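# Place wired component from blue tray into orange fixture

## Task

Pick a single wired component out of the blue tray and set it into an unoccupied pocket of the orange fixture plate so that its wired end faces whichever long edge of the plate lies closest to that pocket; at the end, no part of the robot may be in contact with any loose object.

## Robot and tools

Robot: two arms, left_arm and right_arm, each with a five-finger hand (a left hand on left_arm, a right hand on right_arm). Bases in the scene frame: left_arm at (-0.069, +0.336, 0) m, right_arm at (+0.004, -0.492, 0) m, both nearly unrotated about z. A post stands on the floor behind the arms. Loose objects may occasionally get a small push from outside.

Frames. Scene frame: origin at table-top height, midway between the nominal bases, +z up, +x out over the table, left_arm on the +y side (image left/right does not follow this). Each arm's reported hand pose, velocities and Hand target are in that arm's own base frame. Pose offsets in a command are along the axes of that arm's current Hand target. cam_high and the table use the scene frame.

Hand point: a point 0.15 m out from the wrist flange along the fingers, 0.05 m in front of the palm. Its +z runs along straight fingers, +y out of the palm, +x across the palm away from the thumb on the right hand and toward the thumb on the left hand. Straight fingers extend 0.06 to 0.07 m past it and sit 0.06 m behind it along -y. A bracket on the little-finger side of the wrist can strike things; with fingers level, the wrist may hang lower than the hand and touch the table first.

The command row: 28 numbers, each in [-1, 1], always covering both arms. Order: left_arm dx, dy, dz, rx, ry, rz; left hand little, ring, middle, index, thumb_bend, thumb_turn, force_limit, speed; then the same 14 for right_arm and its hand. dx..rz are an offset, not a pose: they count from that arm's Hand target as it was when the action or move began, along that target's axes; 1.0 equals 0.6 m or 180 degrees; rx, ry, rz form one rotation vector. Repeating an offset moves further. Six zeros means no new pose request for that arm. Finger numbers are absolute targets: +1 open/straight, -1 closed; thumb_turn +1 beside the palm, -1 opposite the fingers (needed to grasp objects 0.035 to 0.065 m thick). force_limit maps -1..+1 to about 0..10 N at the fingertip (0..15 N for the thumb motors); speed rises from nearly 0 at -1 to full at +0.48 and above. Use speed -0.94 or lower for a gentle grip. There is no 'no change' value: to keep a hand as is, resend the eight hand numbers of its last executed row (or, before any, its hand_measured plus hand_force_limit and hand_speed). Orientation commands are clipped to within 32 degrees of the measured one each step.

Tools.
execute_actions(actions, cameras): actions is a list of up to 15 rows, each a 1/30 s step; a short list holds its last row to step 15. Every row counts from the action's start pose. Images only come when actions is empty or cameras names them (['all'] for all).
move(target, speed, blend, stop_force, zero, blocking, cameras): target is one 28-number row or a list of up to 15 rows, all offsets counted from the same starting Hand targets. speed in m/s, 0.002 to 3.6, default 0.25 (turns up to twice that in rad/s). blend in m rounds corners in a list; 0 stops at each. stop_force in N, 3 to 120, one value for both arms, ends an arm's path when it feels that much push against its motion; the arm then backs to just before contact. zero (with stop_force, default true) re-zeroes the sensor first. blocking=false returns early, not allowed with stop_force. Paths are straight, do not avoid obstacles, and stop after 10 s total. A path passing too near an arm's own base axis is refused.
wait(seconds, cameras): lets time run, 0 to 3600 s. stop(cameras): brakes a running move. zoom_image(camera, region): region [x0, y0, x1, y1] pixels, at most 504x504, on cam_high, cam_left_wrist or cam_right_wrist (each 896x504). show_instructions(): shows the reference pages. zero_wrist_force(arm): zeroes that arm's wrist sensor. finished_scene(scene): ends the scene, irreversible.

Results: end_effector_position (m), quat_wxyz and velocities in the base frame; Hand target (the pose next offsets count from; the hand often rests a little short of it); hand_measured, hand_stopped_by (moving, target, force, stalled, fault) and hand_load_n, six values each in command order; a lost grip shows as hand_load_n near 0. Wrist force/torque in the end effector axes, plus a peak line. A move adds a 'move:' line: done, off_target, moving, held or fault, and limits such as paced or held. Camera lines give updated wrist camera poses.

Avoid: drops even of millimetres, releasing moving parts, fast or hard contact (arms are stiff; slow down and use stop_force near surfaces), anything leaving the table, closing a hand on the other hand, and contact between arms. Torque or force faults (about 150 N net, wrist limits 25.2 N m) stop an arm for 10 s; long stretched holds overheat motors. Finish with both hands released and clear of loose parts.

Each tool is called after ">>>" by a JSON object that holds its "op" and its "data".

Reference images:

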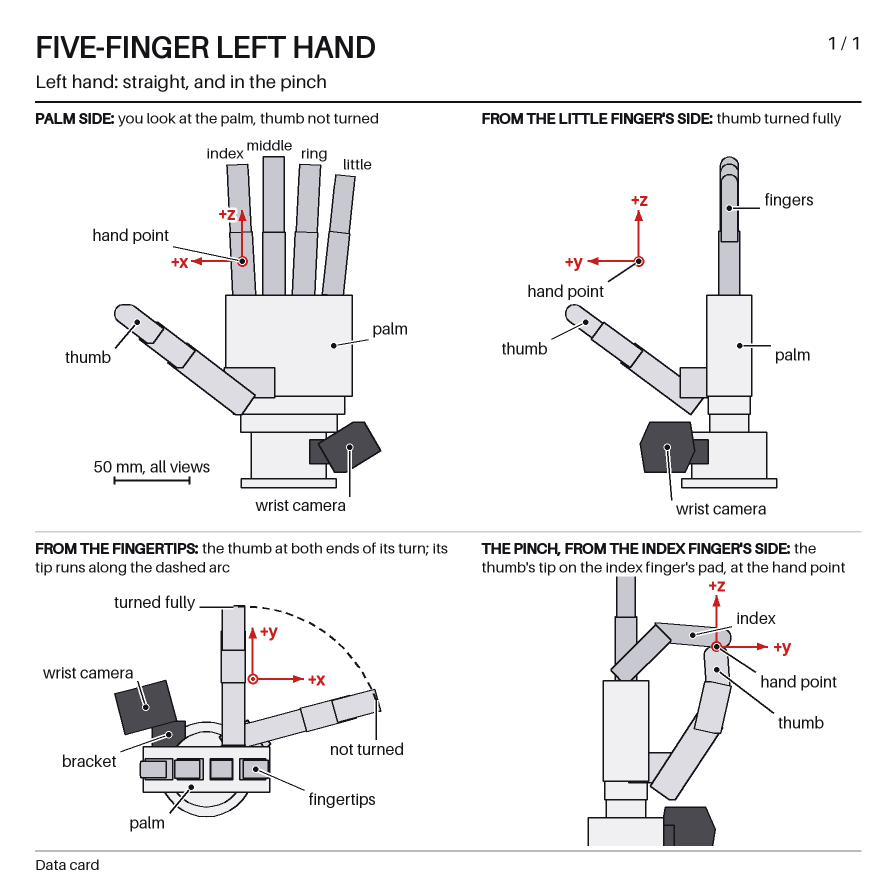

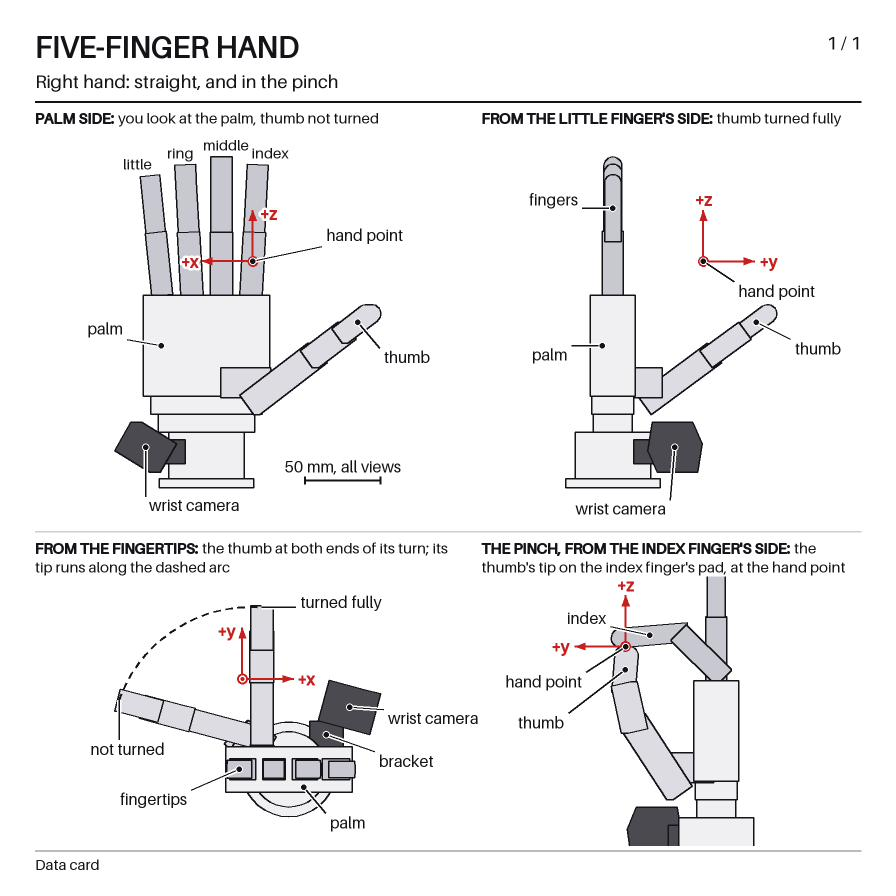

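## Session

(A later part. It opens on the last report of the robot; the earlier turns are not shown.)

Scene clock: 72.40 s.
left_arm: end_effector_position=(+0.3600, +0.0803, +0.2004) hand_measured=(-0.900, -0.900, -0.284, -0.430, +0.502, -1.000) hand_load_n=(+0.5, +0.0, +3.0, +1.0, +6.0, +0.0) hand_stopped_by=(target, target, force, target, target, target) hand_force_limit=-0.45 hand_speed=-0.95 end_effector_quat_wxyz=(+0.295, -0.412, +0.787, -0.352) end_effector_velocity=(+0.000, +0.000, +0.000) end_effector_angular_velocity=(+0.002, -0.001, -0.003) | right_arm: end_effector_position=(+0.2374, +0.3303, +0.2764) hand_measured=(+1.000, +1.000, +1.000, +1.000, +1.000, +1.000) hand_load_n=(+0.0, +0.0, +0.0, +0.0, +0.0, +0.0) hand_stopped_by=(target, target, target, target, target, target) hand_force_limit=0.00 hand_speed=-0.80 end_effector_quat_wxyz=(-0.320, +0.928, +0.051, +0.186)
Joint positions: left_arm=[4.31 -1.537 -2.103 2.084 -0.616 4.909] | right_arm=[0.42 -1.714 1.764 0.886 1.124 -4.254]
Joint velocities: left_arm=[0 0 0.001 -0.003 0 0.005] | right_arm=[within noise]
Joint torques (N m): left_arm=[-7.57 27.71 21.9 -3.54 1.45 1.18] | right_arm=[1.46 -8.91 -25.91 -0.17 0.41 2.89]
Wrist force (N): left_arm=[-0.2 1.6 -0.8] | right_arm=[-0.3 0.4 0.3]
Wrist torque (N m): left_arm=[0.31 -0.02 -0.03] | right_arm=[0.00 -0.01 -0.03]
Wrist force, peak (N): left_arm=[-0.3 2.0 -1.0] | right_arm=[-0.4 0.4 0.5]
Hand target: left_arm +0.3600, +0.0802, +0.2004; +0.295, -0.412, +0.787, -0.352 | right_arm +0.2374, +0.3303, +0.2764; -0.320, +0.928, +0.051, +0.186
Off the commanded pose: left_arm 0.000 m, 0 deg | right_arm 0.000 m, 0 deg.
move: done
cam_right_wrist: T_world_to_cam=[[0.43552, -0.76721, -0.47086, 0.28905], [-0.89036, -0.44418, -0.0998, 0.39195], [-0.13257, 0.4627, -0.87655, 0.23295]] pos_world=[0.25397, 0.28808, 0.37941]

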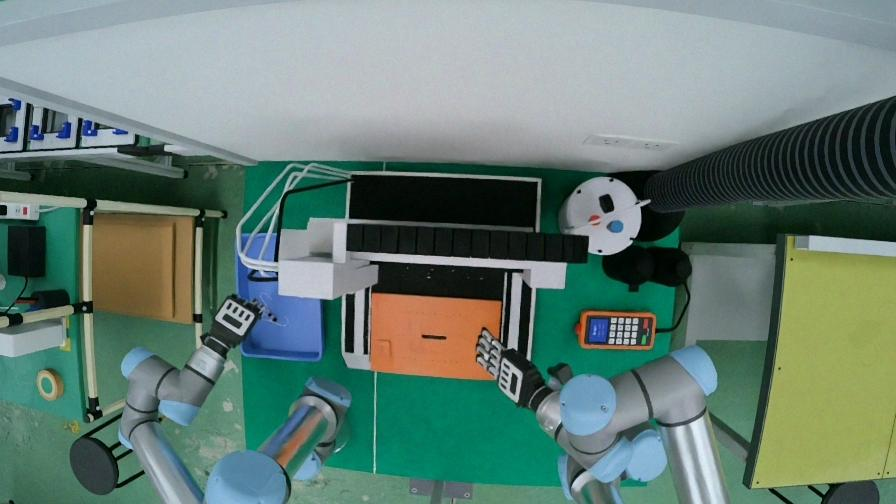

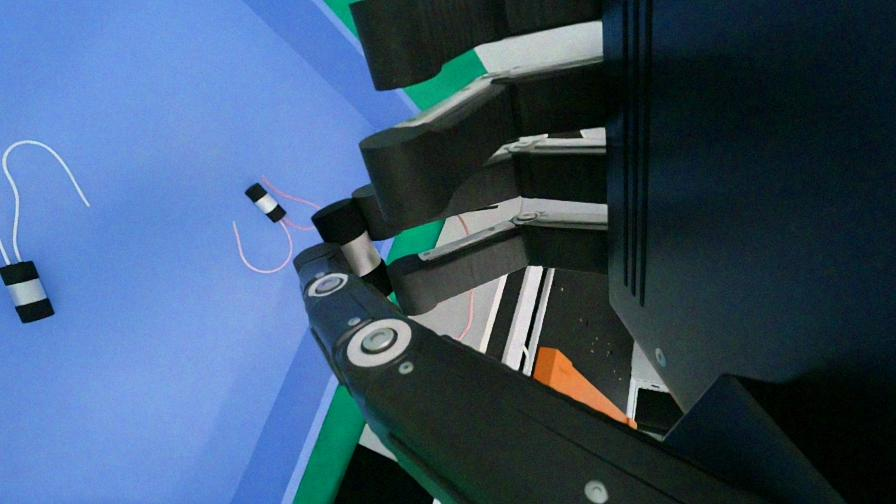

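>>> {"op": "move", "data": {"target": [[0.1315,-0.0108,-0.0538,0.0291,0.1326,0.0964,-0.9,-0.9,-0.3,-0.43,0.5,-1,-0.45,-0.95,0,0,0,0,0,0,1,1,1,1,1,1,0,-0.8],[0.2587,-0.0645,-0.047,0.0602,0.2741,0.1993,-0.9,-0.9,-0.3,-0.43,0.5,-1,-0.45,-0.95,0,0,0,0,0,0,1,1,1,1,1,1,0,-0.8]], "speed": 0.15, "blend": 0.02, "cameras": ["cam_high", "cam_right_wrist"]}}

Scene clock: 77.20 s.
left_arm: end_effector_position=(+0.2802, -0.0598, +0.2206) hand_measured=(-0.900, -0.900, -0.284, -0.430, +0.502, -1.000) hand_load_n=(+0.0, +0.0, +3.0, +1.0, +5.5, +0.0) hand_stopped_by=(target, target, force, target, target, target) hand_force_limit=-0.45 hand_speed=-0.95 end_effector_quat_wxyz=(+0.072, +0.052, +0.887, -0.454) | right_arm: end_effector_position=(+0.2374, +0.3303, +0.2764) hand_measured=(+1.000, +1.000, +1.000, +1.000, +1.000, +1.000) hand_load_n=(+0.0, +0.0, +0.0, +0.0, +0.0, +0.0) hand_stopped_by=(target, target, target, target, target, target) hand_force_limit=0.00 hand_speed=-0.80 end_effector_quat_wxyz=(-0.320, +0.928, +0.051, +0.186)
Joint positions: left_arm=[3.966 -1.64 -2.148 1.464 -0.915 5.923] | right_arm=[0.42 -1.714 1.764 0.886 1.124 -4.254]
Joint torques (N m): left_arm=[-2.84 28.04 7.19 -1.07 2.65 -1.43] | right_arm=[1.62 -9.1 -25.12 -0.15 0.4 2.86]
Wrist force (N): left_arm=[-0.4 1.7 -0.8] | right_arm=[-0.2 0.3 0.2]
Wrist torque (N m): left_arm=[0.33 0.03 -0.09] | right_arm=[-0.01 -0.01 -0.03]
Wrist force, peak (N): left_arm=[-0.2 2.0 -1.2] | right_arm=[-0.4 0.4 0.5]
Hand target: left_arm +0.2801, -0.0598, +0.2206; +0.072, +0.052, +0.887, -0.454 | right_arm +0.2374, +0.3303, +0.2764; -0.320, +0.928, +0.051, +0.186
Off the commanded pose: left_arm 0.000 m, 0 deg | right_arm 0.000 m, 0 deg.
move: done
cam_right_wrist: T_world_to_cam=[[0.43552, -0.76721, -0.47086, 0.28905], [-0.89036, -0.44418, -0.0998, 0.39195], [-0.13257, 0.4627, -0.87655, 0.23295]] pos_world=[0.25397, 0.28808, 0.37941]

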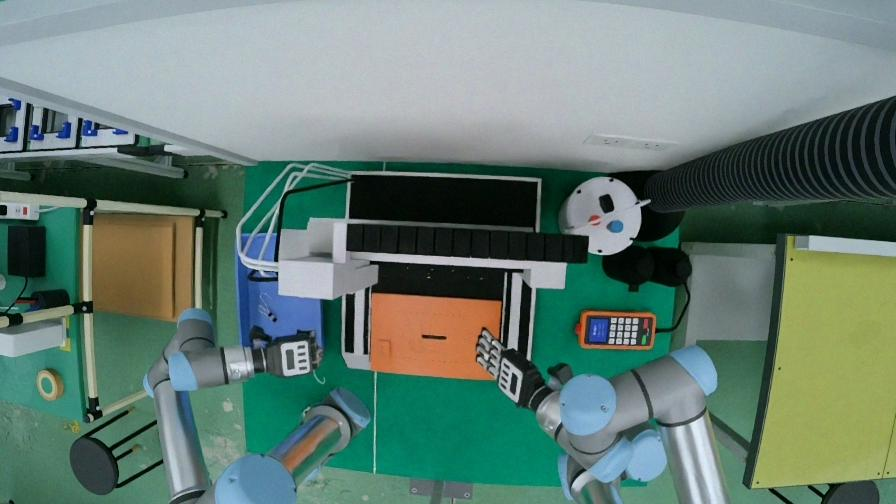

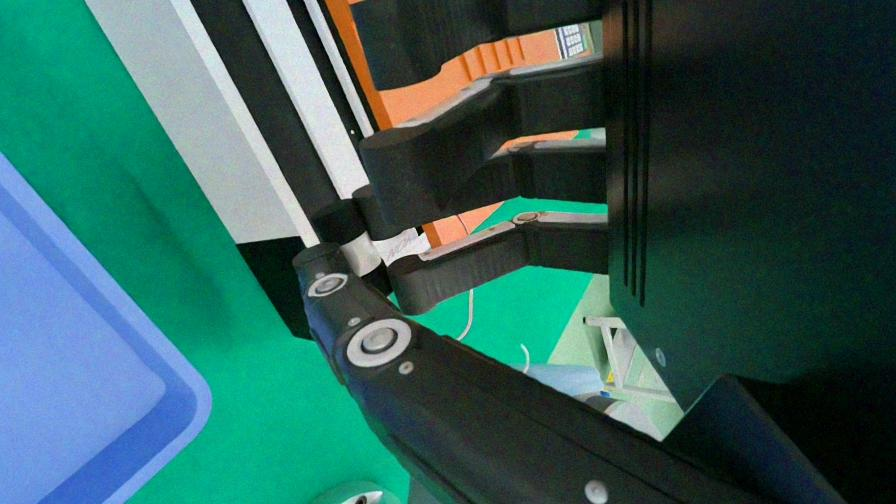

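>>> {"op": "move", "data": {"target": [-0.0212,-0.1727,0.245,0,0,0,-0.9,-0.9,-0.3,-0.43,0.5,-1,-0.45,-0.95,0,0,0,0,0,0,1,1,1,1,1,1,0,-0.8], "speed": 0.12, "cameras": ["all"]}}

Scene clock: 79.47 s.
left_arm: end_effector_position=(+0.2880, -0.2399, +0.2204) hand_measured=(-0.900, -0.900, -0.284, -0.430, +0.502, -1.000) hand_load_n=(+0.0, +0.0, +3.5, +1.0, +6.0, +0.0) hand_stopped_by=(target, target, force, target, target, target) hand_force_limit=-0.45 hand_speed=-0.95 end_effector_quat_wxyz=(+0.072, +0.052, +0.887, -0.454) | right_arm: end_effector_position=(+0.2374, +0.3303, +0.2764) hand_measured=(+1.000, +1.000, +1.000, +1.000, +1.000, +1.000) hand_load_n=(+0.0, +0.0, +0.0, +0.0, +0.0, +0.0) hand_stopped_by=(target, target, target, target, target, target) hand_force_limit=0.00 hand_speed=-0.80 end_effector_quat_wxyz=(-0.320, +0.928, +0.051, +0.186)
Joint positions: left_arm=[3.359 -1.615 -2.018 1.896 -0.626 5.134] | right_arm=[0.42 -1.714 1.764 0.886 1.124 -4.254]
Joint torques (N m): left_arm=[-9.67 31.07 13.68 -1.06 2.87 -1.99] | right_arm=[1.36 -9.05 -25.44 -0.09 0.58 2.86]
Wrist force (N): left_arm=[-0.3 1.7 -1.1] | right_arm=[-0.3 0.4 0.2]
Wrist torque (N m): left_arm=[0.35 0.01 -0.15] | right_arm=[0.01 0.00 -0.03]
Wrist force, peak (N): left_arm=[-0.4 2.5 -1.7] | right_arm=[-0.3 0.7 0.4]
Hand target: left_arm +0.2880, -0.2399, +0.2204; +0.072, +0.052, +0.887, -0.454 | right_arm +0.2374, +0.3303, +0.2764; -0.320, +0.928, +0.051, +0.186
Off the commanded pose: left_arm 0.000 m, 0 deg | right_arm 0.000 m, 0 deg.
move: done
cam_left_wrist: T_world_to_cam=[[-0.37179, -0.52785, 0.76364, -0.19782], [-0.84134, 0.53925, -0.03688, 0.386], [-0.39233, -0.65619, -0.64459, 0.20973]] pos_world=[0.33349, -0.17495, 0.30048]
cam_right_wrist: T_world_to_cam=[[0.43552, -0.76721, -0.47086, 0.28905], [-0.89036, -0.44418, -0.0998, 0.39195], [-0.13257, 0.4627, -0.87655, 0.23295]] pos_world=[0.25397, 0.28808, 0.37941]

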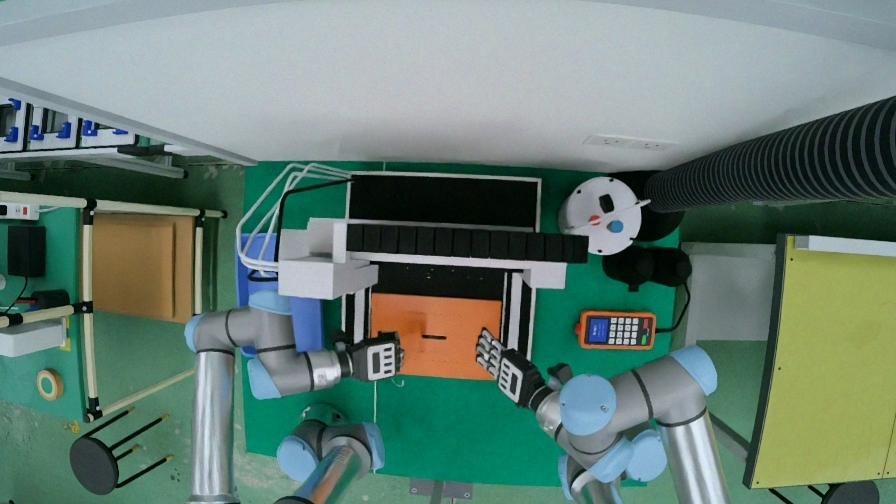

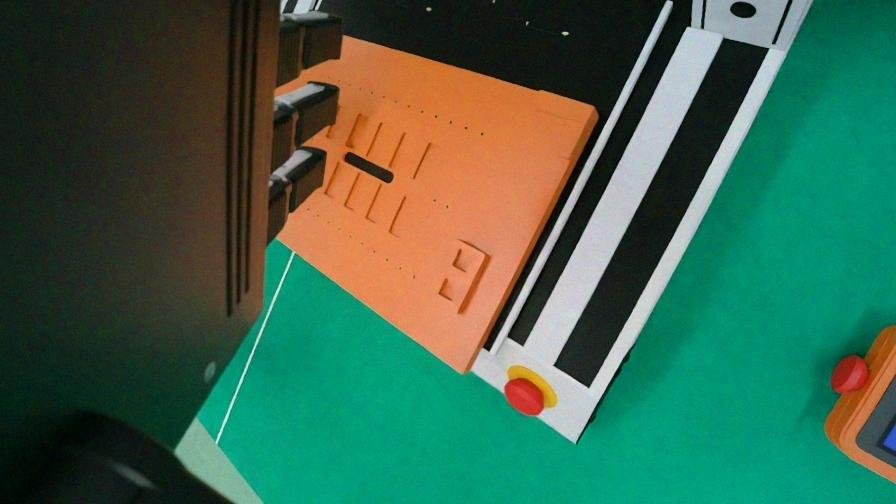

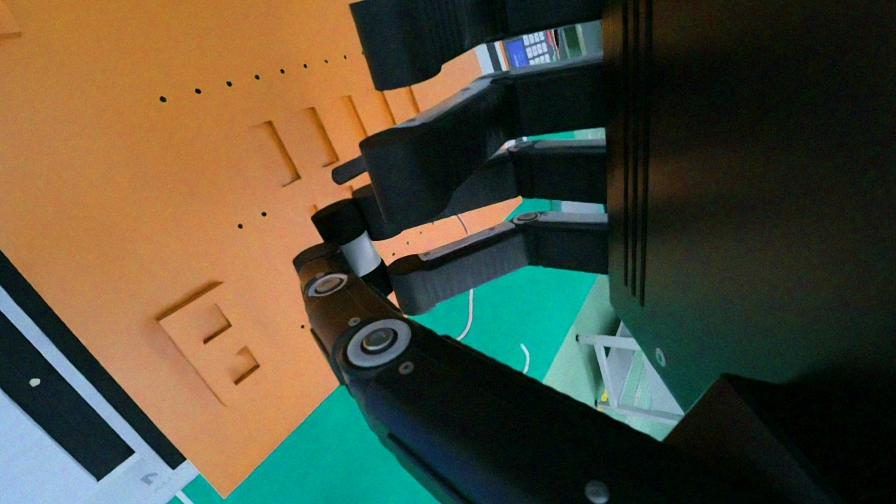

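>>> {"op": "move", "data": {"target": [0.0367,0.0342,0.1065,0,0,0,-0.9,-0.9,-0.3,-0.43,0.5,-1,-0.45,-0.95,0,0,0,0,0,0,1,1,1,1,1,1,0,-0.8], "speed": 0.05, "cameras": ["all"]}}

>>> {"op": "zoom_image", "data": {"camera": "cam_right_wrist", "region": [150, 50, 500, 400]}}

Scene clock: 82.13 s.
left_arm: end_effector_position=(+0.2747, -0.2793, +0.1633) hand_measured=(-0.900, -0.900, -0.284, -0.430, +0.502, -1.000) hand_load_n=(+0.0, +0.0, +3.5, +1.0, +6.0, +0.0) hand_stopped_by=(target, target, force, target, target, target) hand_force_limit=-0.45 hand_speed=-0.95 end_effector_quat_wxyz=(+0.072, +0.052, +0.887, -0.454) | right_arm: end_effector_position=(+0.2374, +0.3303, +0.2764) hand_measured=(+1.000, +1.000, +1.000, +1.000, +1.000, +1.000) hand_load_n=(+0.0, +0.0, +0.0, +0.0, +0.0, +0.0) hand_stopped_by=(target, target, target, target, target, target) hand_force_limit=0.00 hand_speed=-0.80 end_effector_quat_wxyz=(-0.320, +0.928, +0.051, +0.186)
Joint positions: left_arm=[3.22 -1.669 -2.072 2.198 -0.616 4.895] | right_arm=[0.42 -1.714 1.764 0.886 1.124 -4.254]
Joint torques (N m): left_arm=[9.46 31.85 20.18 -1.37 -1.05 0.09] | right_arm=[1.36 -9.24 -25.53 -0.09 0.42 2.85]
Wrist force (N): left_arm=[-0.4 1.9 -1.3] | right_arm=[-0.3 0.5 0.3]
Wrist torque (N m): left_arm=[0.39 0.03 -0.17] | right_arm=[0.01 0.00 -0.03]
Wrist force, peak (N): left_arm=[-0.6 1.9 -1.5] | right_arm=[-0.3 0.7 0.6]
Hand target: left_arm +0.2747, -0.2793, +0.1633; +0.072, +0.052, +0.887, -0.454 | right_arm +0.2374, +0.3303, +0.2764; -0.320, +0.928, +0.051, +0.186
Off the commanded pose: left_arm 0.000 m, 0 deg | right_arm 0.000 m, 0 deg.
move: done
cam_left_wrist: T_world_to_cam=[[-0.37184, -0.52771, 0.76371, -0.17985], [-0.84126, 0.53936, -0.03691, 0.39396], [-0.39244, -0.65621, -0.6445, 0.1418]] pos_world=[0.32019, -0.21435, 0.24328]
cam_right_wrist: T_world_to_cam=[[0.43552, -0.76721, -0.47086, 0.28905], [-0.89036, -0.44418, -0.0998, 0.39195], [-0.13257, 0.4627, -0.87655, 0.23295]] pos_world=[0.25397, 0.28808, 0.37941]

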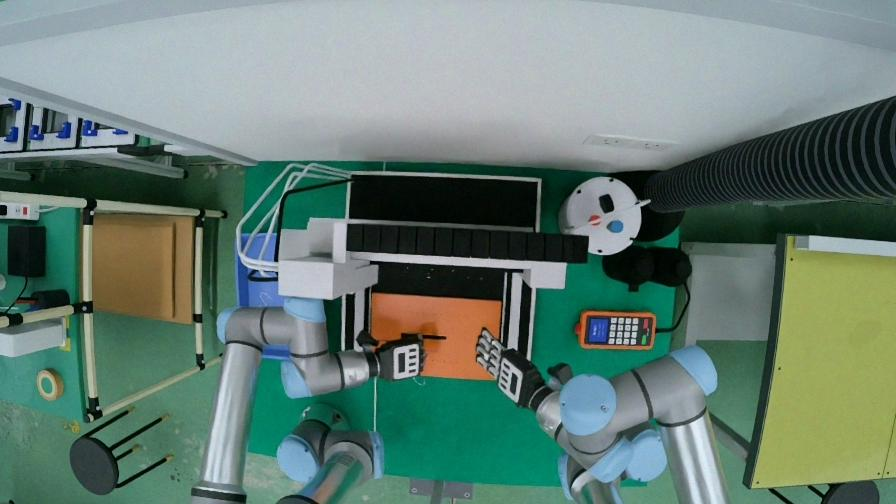

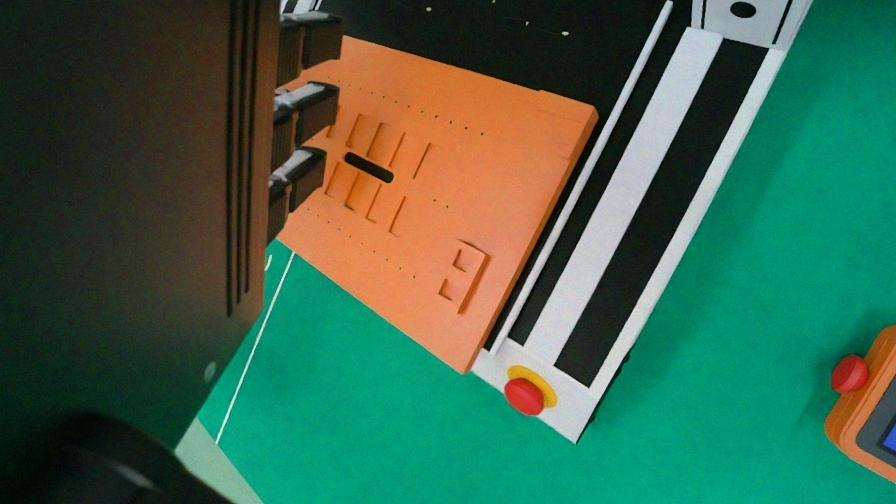

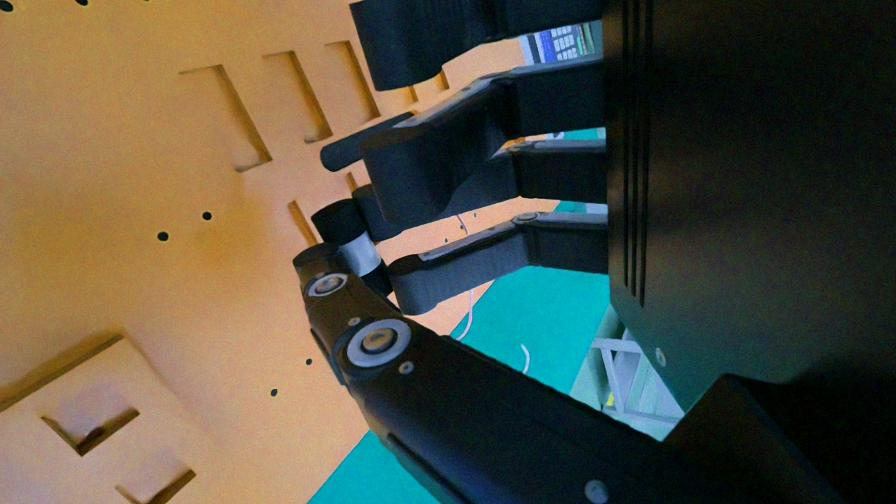

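Scaled by 1.440.

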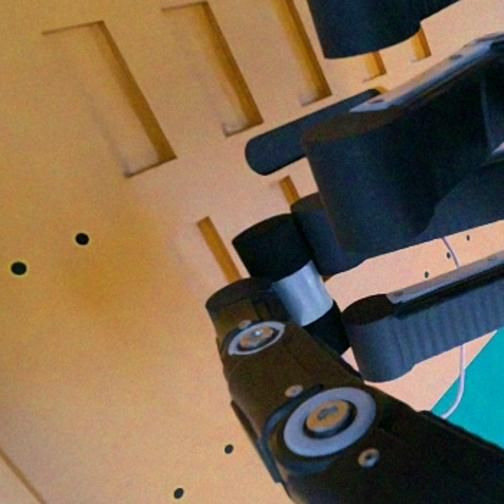

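>>> {"op": "move", "data": {"target": [0.0032,0.0293,0.0222,0,0,0,-0.9,-0.9,-0.3,-0.43,0.5,-1,-0.45,-0.95,0,0,0,0,0,0,1,1,1,1,1,1,0,-0.8], "speed": 0.02, "stop_force": 3, "cameras": ["cam_left_wrist","cam_right_wrist"]}}

>>> {"op": "zoom_image", "data": {"camera": "cam_right_wrist", "region": [220, 120, 440, 340]}}

>>> {"op": "zoom_image", "data": {"camera": "cam_left_wrist", "region": [270, 100, 470, 280]}}

Scene clock: 87.67 s.
left_arm: end_effector_position=(+0.2767, -0.2798, +0.1413) hand_measured=(-0.900, -0.900, -0.284, -0.430, +0.502, -1.000) hand_load_n=(+0.0, +0.0, +3.0, +0.5, +6.0, +0.5) hand_stopped_by=(target, target, force, target, target, target) hand_force_limit=-0.45 hand_speed=-0.95 end_effector_quat_wxyz=(+0.072, +0.052, +0.887, -0.454) | right_arm: end_effector_position=(+0.2374, +0.3303, +0.2764) hand_measured=(+1.000, +1.000, +1.000, +1.000, +1.000, +1.000) hand_load_n=(+0.0, +0.0, +0.0, +0.0, +0.0, +0.0) hand_stopped_by=(target, target, target, target, target, target) hand_force_limit=0.00 hand_speed=-0.80 end_effector_quat_wxyz=(-0.320, +0.928, +0.051, +0.186)
Joint positions: left_arm=[3.218 -1.709 -2.095 2.264 -0.616 4.891] | right_arm=[0.42 -1.714 1.764 0.886 1.124 -4.254]
Joint torques (N m): left_arm=[-4.96 31.86 20.85 -3.93 -0.51 0.43] | right_arm=[1.53 -8.91 -25.45 -0.1 0.49 2.85]
Wrist force (N): left_arm=[-0.6 1.7 -1.3] | right_arm=[-0.1 0.2 0.2]
Wrist torque (N m): left_arm=[0.35 0.06 -0.07] | right_arm=[-0.01 -0.03 -0.03]
Wrist force, peak (N): left_arm=[-0.6 2.0 -1.5] | right_arm=[-0.3 0.6 0.3]
Hand target: left_arm +0.2767, -0.2798, +0.1413; +0.072, +0.052, +0.887, -0.454 | right_arm +0.2374, +0.3303, +0.2764; -0.320, +0.928, +0.051, +0.186
Off the commanded pose: left_arm 0.000 m, 0 deg | right_arm 0.000 m, 0 deg.
move: done
cam_left_wrist: T_world_to_cam=[[-0.37206, -0.52774, 0.76358, -0.16248], [-0.8413, 0.53929, -0.0372, 0.39516], [-0.39216, -0.65624, -0.64464, 0.12801]] pos_world=[0.32219, -0.21485, 0.22128]
cam_right_wrist: T_world_to_cam=[[0.43552, -0.76721, -0.47086, 0.28905], [-0.89036, -0.44418, -0.0998, 0.39195], [-0.13257, 0.4627, -0.87655, 0.23295]] pos_world=[0.25397, 0.28808, 0.37941]

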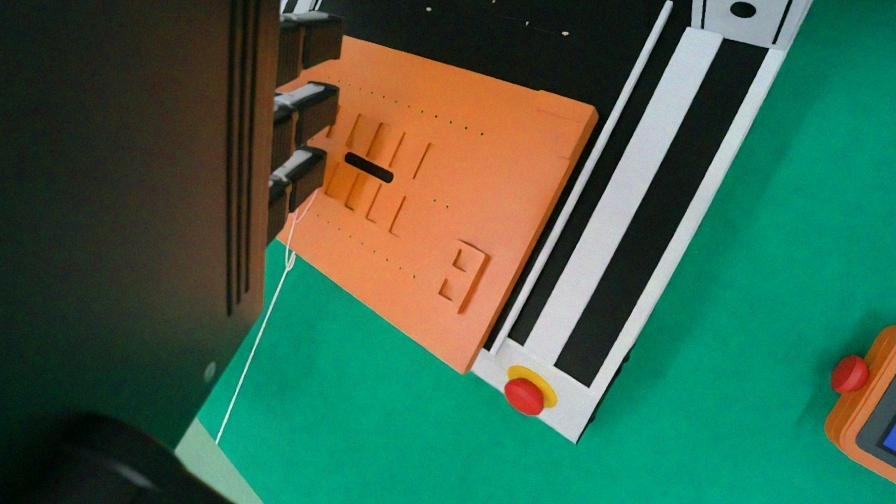

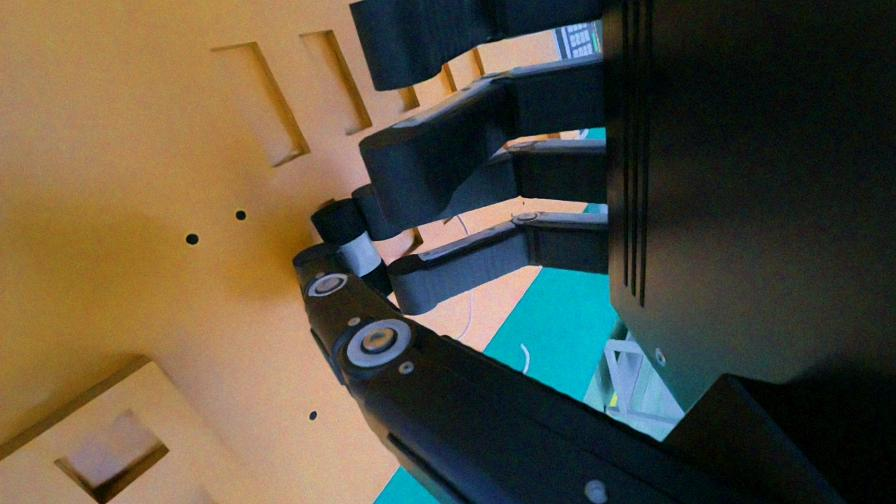

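Scaled by 2.291.

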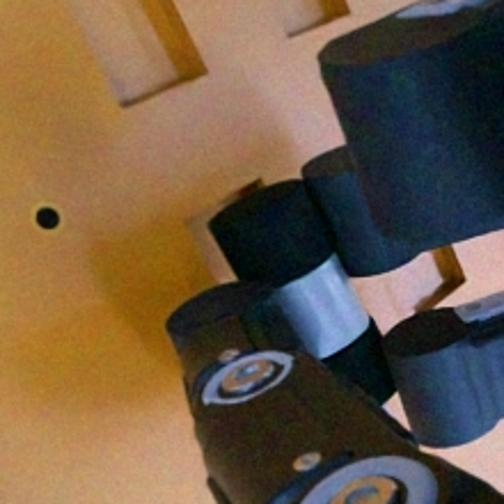

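Scaled by 2.520.

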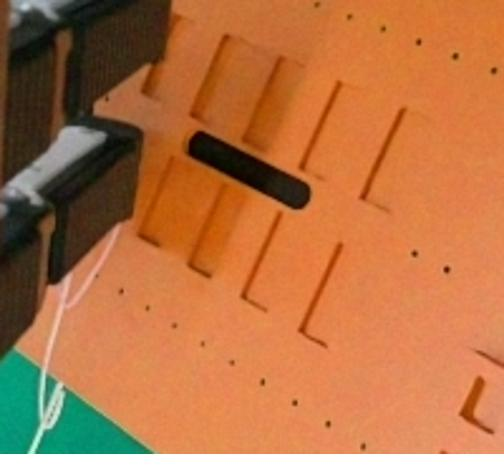

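>>> {"op": "move", "data": {"target": [0.00088,0.00398,0.0029,0,0,0,-0.9,-0.9,-0.3,-0.43,0.5,-1,-0.45,-0.95,0,0,0,0,0,0,1,1,1,1,1,1,0,-0.8], "speed": 0.01, "stop_force": 3, "cameras": ["all"]}}

Scene clock: 89.43 s.
left_arm: end_effector_position=(+0.2767, -0.2798, +0.1382) hand_measured=(-0.900, -0.900, -0.284, -0.430, +0.502, -1.000) hand_load_n=(+0.0, +0.0, +3.5, +1.0, +5.5, +0.5) hand_stopped_by=(target, target, force, target, target, target) hand_force_limit=-0.45 hand_speed=-0.95 end_effector_quat_wxyz=(+0.072, +0.052, +0.887, -0.454) | right_arm: end_effector_position=(+0.2374, +0.3303, +0.2764) hand_measured=(+1.000, +1.000, +1.000, +1.000, +1.000, +1.000) hand_load_n=(+0.0, +0.0, +0.0, +0.0, +0.0, +0.0) hand_stopped_by=(target, target, target, target, target, target) hand_force_limit=0.00 hand_speed=-0.80 end_effector_quat_wxyz=(-0.320, +0.928, +0.051, +0.186)
Joint positions: left_arm=[3.218 -1.714 -2.099 2.273 -0.616 4.891] | right_arm=[0.42 -1.714 1.764 0.886 1.124 -4.254]
Joint torques (N m): left_arm=[-2.71 27.7 17.82 -4.08 -0.67 -1.69] | right_arm=[0.84 -9.07 -25.5 -0.11 0.41 2.78]
Wrist force (N): left_arm=[-0.6 1.8 -1.1] | right_arm=[-0.1 0.2 0.3]
Wrist torque (N m): left_arm=[0.36 0.06 -0.07] | right_arm=[-0.02 -0.04 -0.02]
Wrist force, peak (N): left_arm=[-0.7 1.8 -1.4] | right_arm=[-0.4 0.6 0.2]
Hand target: left_arm +0.2767, -0.2798, +0.1383; +0.072, +0.052, +0.887, -0.454 | right_arm +0.2374, +0.3303, +0.2764; -0.320, +0.928, +0.051, +0.186
Off the commanded pose: left_arm 0.000 m, 0 deg | right_arm 0.000 m, 0 deg.
move: done
cam_left_wrist: T_world_to_cam=[[-0.37198, -0.52776, 0.76361, -0.16022], [-0.84129, 0.53931, -0.03709, 0.39502], [-0.39225, -0.65621, -0.64461, 0.1261]] pos_world=[0.32219, -0.21485, 0.21828]
cam_right_wrist: T_world_to_cam=[[0.43552, -0.76721, -0.47086, 0.28905], [-0.89036, -0.44418, -0.0998, 0.39195], [-0.13257, 0.4627, -0.87655, 0.23295]] pos_world=[0.25397, 0.28808, 0.37941]

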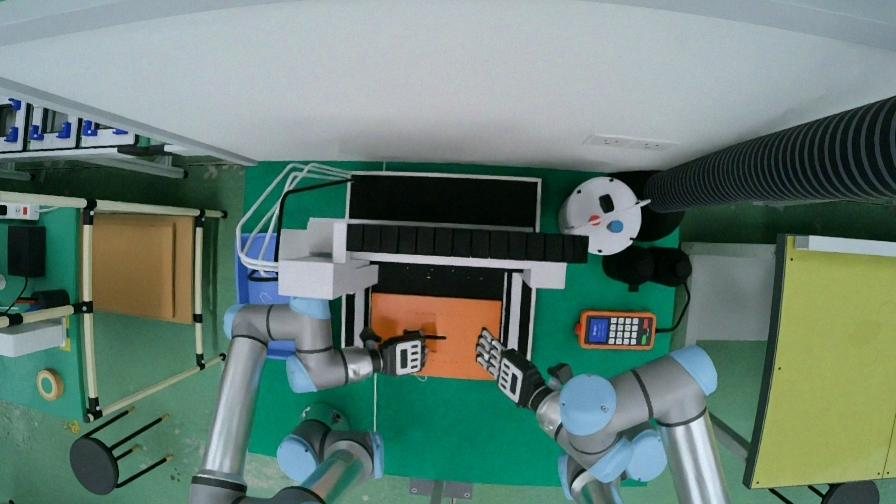

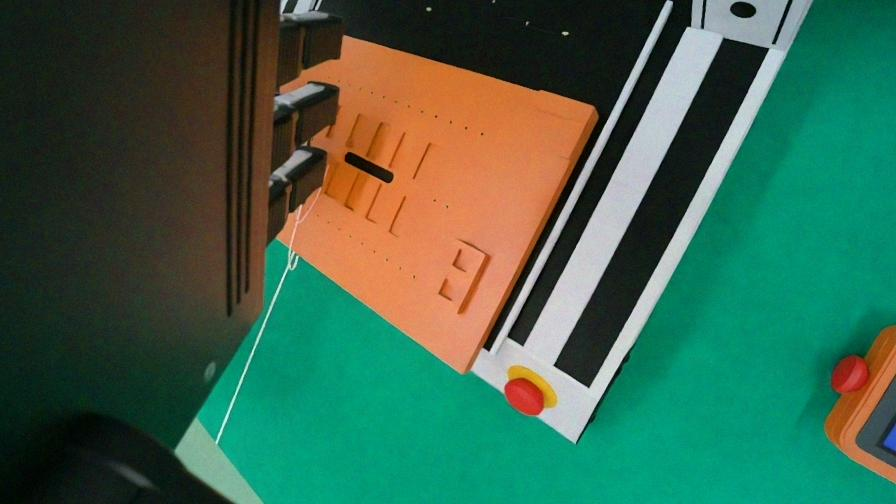

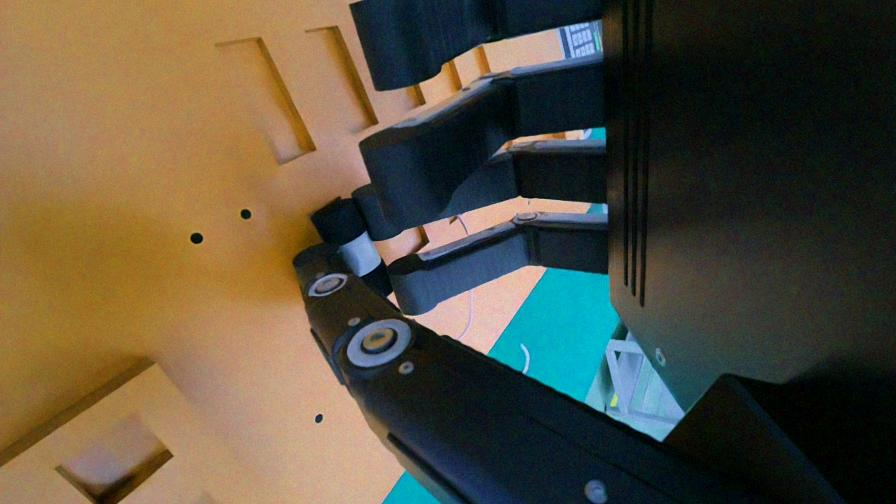

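>>> {"op": "zoom_image", "data": {"camera": "cam_right_wrist", "region": [260, 140, 480, 360]}}

>>> {"op": "zoom_image", "data": {"camera": "cam_left_wrist", "region": [260, 80, 460, 280]}}

Scaled by 2.291.

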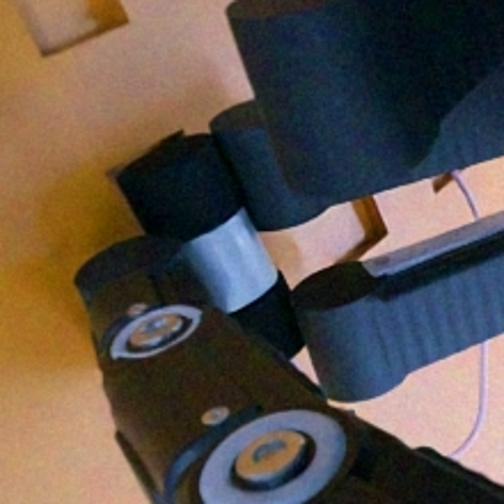

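Scaled by 2.520.

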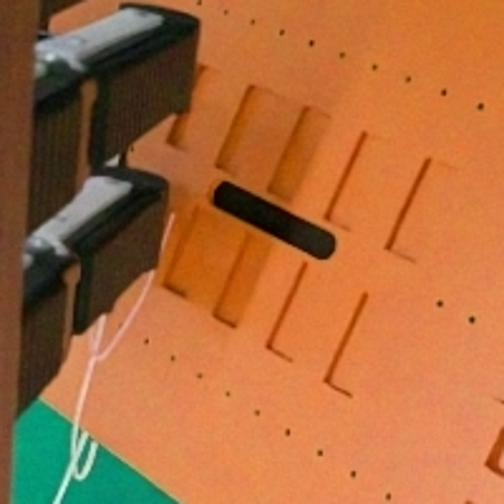

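>>> {"op": "zoom_image", "data": {"camera": "cam_right_wrist", "region": [295, 180, 405, 290]}}

Scaled by 4.582.

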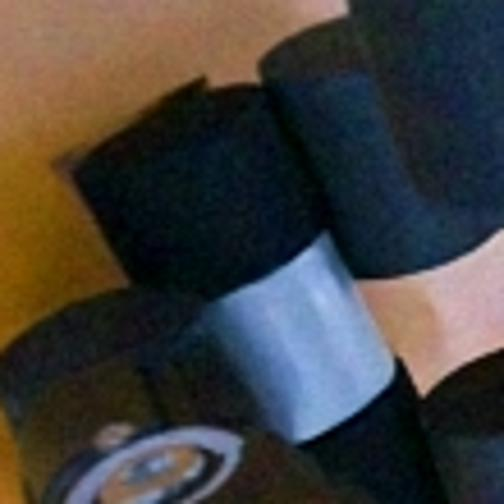

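>>> {"op": "move", "data": {"target": [0.00088,0.00398,0.0029,0,0,0,-0.9,-0.9,-0.3,-0.43,0.5,-1,-0.45,-0.95,0,0,0,0,0,0,1,1,1,1,1,1,0,-0.8], "speed": 0.005, "stop_force": 3, "cameras": ["cam_left_wrist","cam_right_wrist"]}}

>>> {"op": "zoom_image", "data": {"camera": "cam_right_wrist", "region": [280, 160, 420, 300]}}

Scene clock: 92.33 s.
left_arm: end_effector_position=(+0.2767, -0.2798, +0.1366) hand_measured=(-0.900, -0.900, -0.284, -0.430, +0.502, -1.000) hand_load_n=(+0.0, +0.0, +3.5, +1.0, +5.5, +0.0) hand_stopped_by=(target, target, force, target, target, target) hand_force_limit=-0.45 hand_speed=-0.95 end_effector_quat_wxyz=(+0.072, +0.052, +0.887, -0.454) | right_arm: end_effector_position=(+0.2374, +0.3303, +0.2764) hand_measured=(+1.000, +1.000, +1.000, +1.000, +1.000, +1.000) hand_load_n=(+0.0, +0.0, +0.0, +0.0, +0.0, +0.0) hand_stopped_by=(target, target, target, target, target, target) hand_force_limit=0.00 hand_speed=-0.80 end_effector_quat_wxyz=(-0.320, +0.928, +0.051, +0.186)
Joint positions: left_arm=[3.218 -1.716 -2.101 2.278 -0.616 4.891] | right_arm=[0.42 -1.714 1.764 0.886 1.124 -4.254]
Joint torques (N m): left_arm=[-7.56 31.39 18.03 -3.63 -0.26 -1.5] | right_arm=[1.11 -9.46 -25.34 -0.16 0.52 2.86]
Wrist force (N): left_arm=[-0.6 -0.6 -3.5] | right_arm=[-0.3 0.3 0.2]
Wrist torque (N m): left_arm=[0.22 0.00 -0.02] | right_arm=[-0.01 0.00 -0.03]
Wrist force, peak (N): left_arm=[-0.7 -2.0 -4.8] | right_arm=[-0.5 0.3 0.3]
Hand target: left_arm +0.2767, -0.2798, +0.1366; +0.072, +0.052, +0.887, -0.454 (not the last commanded pose) | right_arm +0.2374, +0.3303, +0.2764; -0.320, +0.928, +0.051, +0.186
Off the commanded pose: left_arm 0.001 m, 0 deg | right_arm 0.000 m, 0 deg.
move: contact (left_arm)
cam_left_wrist: T_world_to_cam=[[-0.372, -0.52774, 0.76362, -0.15892], [-0.84134, 0.53923, -0.03719, 0.39498], [-0.39214, -0.6563, -0.6446, 0.12495]] pos_world=[0.32219, -0.21485, 0.21658]
cam_right_wrist: T_world_to_cam=[[0.43552, -0.76721, -0.47086, 0.28905], [-0.89036, -0.44418, -0.0998, 0.39195], [-0.13257, 0.4627, -0.87655, 0.23295]] pos_world=[0.25397, 0.28808, 0.37941]

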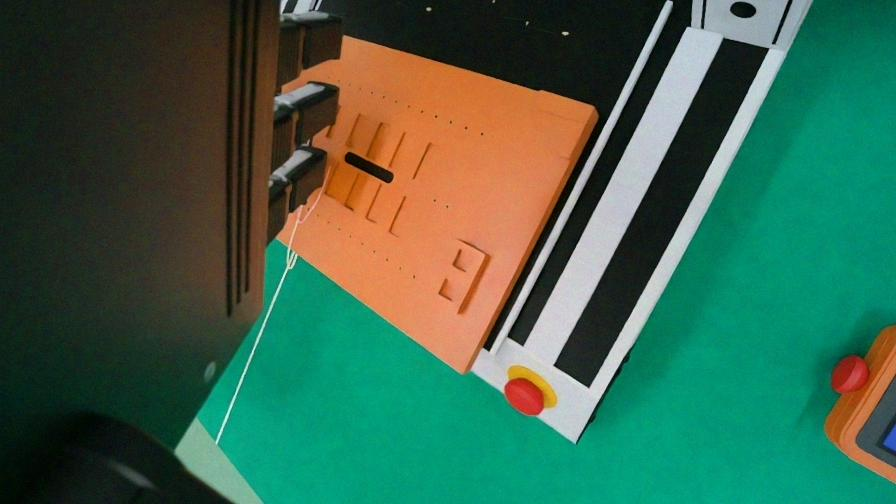

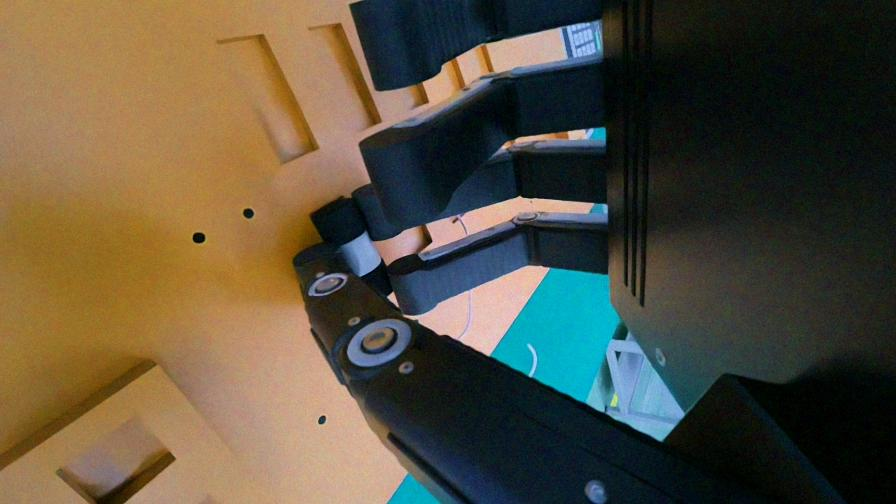

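Scaled by 3.600.

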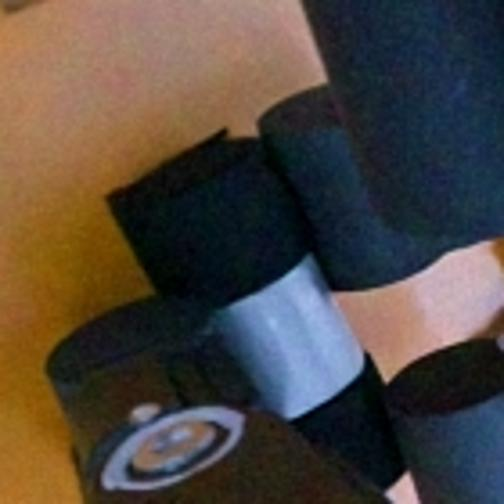

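>>> {"op": "move", "data": {"target": [-0.00065,-0.00412,0.0001,0,0,0,-0.9,-0.9,-0.3,-0.43,0.5,-1,-0.45,-0.95,0,0,0,0,0,0,1,1,1,1,1,1,0,-0.8], "speed": 0.01}}

>>> {"op": "move", "data": {"target": [0.00117,0.00532,0.00386,0,0,0,-0.9,-0.9,-0.3,-0.43,0.5,-1,-0.45,-0.95,0,0,0,0,0,0,1,1,1,1,1,1,0,-0.8], "speed": 0.004, "stop_force": 3, "cameras": ["cam_left_wrist","cam_right_wrist"]}}

>>> {"op": "zoom_image", "data": {"camera": "cam_right_wrist", "region": [280, 160, 420, 300]}}

Scene clock: 93.63 s.
left_arm: end_effector_position=(+0.2767, -0.2814, +0.1387) hand_measured=(-0.900, -0.900, -0.284, -0.430, +0.502, -1.000) hand_load_n=(+0.0, +0.0, +3.0, +1.0, +6.0, +0.0) hand_stopped_by=(target, target, force, target, target, target) hand_force_limit=-0.45 hand_speed=-0.95 end_effector_quat_wxyz=(+0.072, +0.053, +0.887, -0.454) | right_arm: end_effector_position=(+0.2374, +0.3303, +0.2764) hand_measured=(+1.000, +1.000, +1.000, +1.000, +1.000, +1.000) hand_load_n=(+0.0, -0.5, +0.0, +0.0, +0.0, +0.0) hand_stopped_by=(target, target, target, target, target, target) hand_force_limit=0.00 hand_speed=-0.80 end_effector_quat_wxyz=(-0.320, +0.928, +0.051, +0.186)
Joint positions: left_arm=[3.212 -1.713 -2.096 2.278 -0.617 4.881] | right_arm=[0.42 -1.714 1.764 0.886 1.124 -4.254]
Joint torques (N m): left_arm=[9.38 20.57 7.8 -3.31 -0.84 1.42] | right_arm=[1.28 -8.94 -25.4 -0.12 0.43 2.87]
Wrist force (N): left_arm=[-0.5 1.6 -1.1] | right_arm=[-0.2 0.3 0.1]
Wrist torque (N m): left_arm=[0.33 0.05 -0.06] | right_arm=[0.00 -0.02 -0.03]
Wrist force, peak (N): left_arm=[-0.7 -0.9 -3.6] | right_arm=[-0.3 0.6 0.3]
Hand target: left_arm +0.2767, -0.2813, +0.1386; +0.072, +0.052, +0.887, -0.454 | right_arm +0.2374, +0.3303, +0.2764; -0.320, +0.928, +0.051, +0.186
Off the commanded pose: left_arm 0.000 m, 0 deg | right_arm 0.000 m, 0 deg.
move: done

Scene clock: 95.17 s.
left_arm: end_effector_position=(+0.2767, -0.2813, +0.1366) hand_measured=(-0.900, -0.900, -0.284, -0.430, +0.502, -1.000) hand_load_n=(+0.5, +0.0, +3.5, +0.5, +5.5, +0.5) hand_stopped_by=(target, target, force, target, target, target) hand_force_limit=-0.45 hand_speed=-0.95 end_effector_quat_wxyz=(+0.072, +0.052, +0.887, -0.454) | right_arm: end_effector_position=(+0.2374, +0.3303, +0.2764) hand_measured=(+1.000, +1.000, +1.000, +1.000, +1.000, +1.000) hand_load_n=(+0.0, +0.0, +0.0, +0.0, -0.5, +0.0) hand_stopped_by=(target, target, target, target, target, target) hand_force_limit=0.00 hand_speed=-0.80 end_effector_quat_wxyz=(-0.320, +0.928, +0.051, +0.186)
Joint positions: left_arm=[3.212 -1.716 -2.098 2.283 -0.617 4.881] | right_arm=[0.42 -1.714 1.764 0.886 1.124 -4.254]
Joint torques (N m): left_arm=[9.8 31.5 18.96 -3.8 -0.67 1.73] | right_arm=[1.54 -9.23 -25.33 -0.15 0.49 2.98]
Wrist force (N): left_arm=[-0.7 -0.6 -3.3] | right_arm=[-0.4 0.4 0.4]
Wrist torque (N m): left_arm=[0.21 0.03 -0.05] | right_arm=[0.00 0.00 -0.04]
Wrist force, peak (N): left_arm=[-0.6 -1.6 -4.2] | right_arm=[-0.5 0.4 0.3]
Hand target: left_arm +0.2767, -0.2813, +0.1366; +0.072, +0.052, +0.887, -0.454 (not the last commanded pose) | right_arm +0.2374, +0.3303, +0.2764; -0.320, +0.928, +0.051, +0.186
Off the commanded pose: left_arm 0.002 m, 0 deg | right_arm 0.000 m, 0 deg.
move: contact (left_arm)
cam_left_wrist: T_world_to_cam=[[-0.37202, -0.52777, 0.76358, -0.15978], [-0.84132, 0.53926, -0.03716, 0.39579], [-0.39216, -0.65624, -0.64464, 0.12406]] pos_world=[0.32219, -0.21635, 0.21668]
cam_right_wrist: T_world_to_cam=[[0.43552, -0.76721, -0.47086, 0.28905], [-0.89036, -0.44418, -0.0998, 0.39195], [-0.13257, 0.4627, -0.87655, 0.23295]] pos_world=[0.25397, 0.28808, 0.37941]

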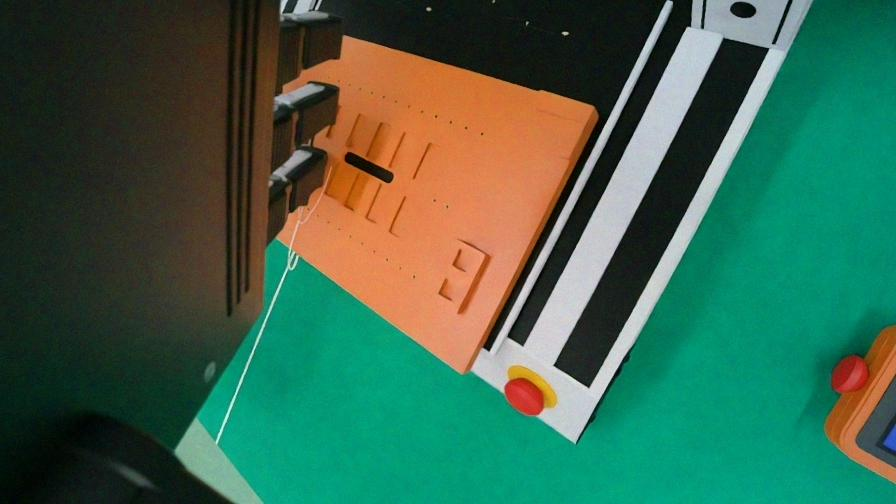

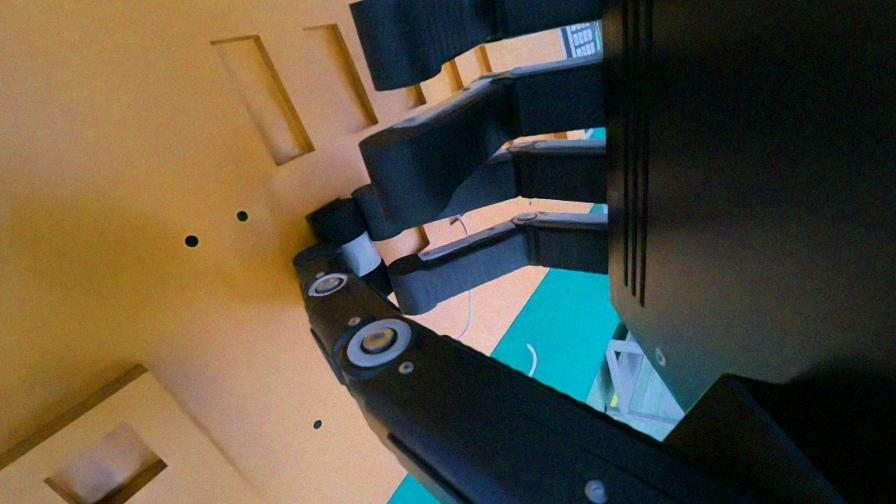

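Scaled by 3.600.

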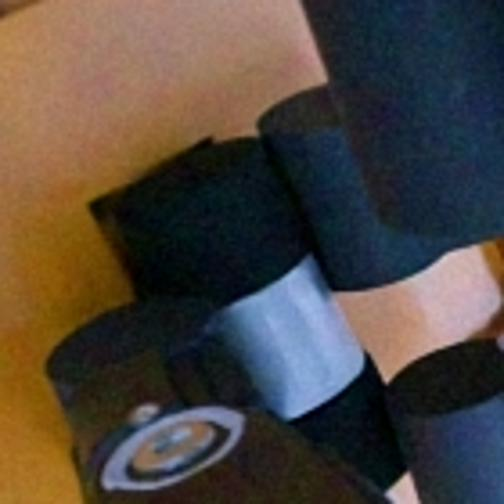

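>>> {"op": "zoom_image", "data": {"camera": "cam_right_wrist", "region": [295, 185, 365, 255]}}

>>> {"op": "zoom_image", "data": {"camera": "cam_right_wrist", "region": [340, 200, 440, 300]}}

Scaled by 7.200.

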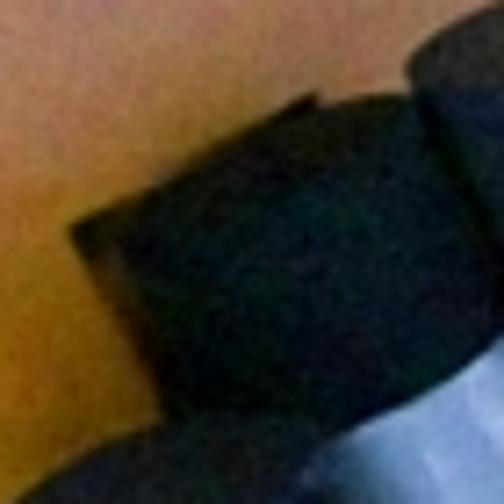

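Scaled by 5.040.

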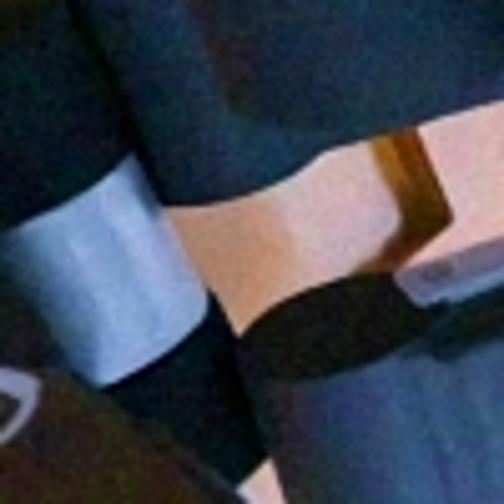

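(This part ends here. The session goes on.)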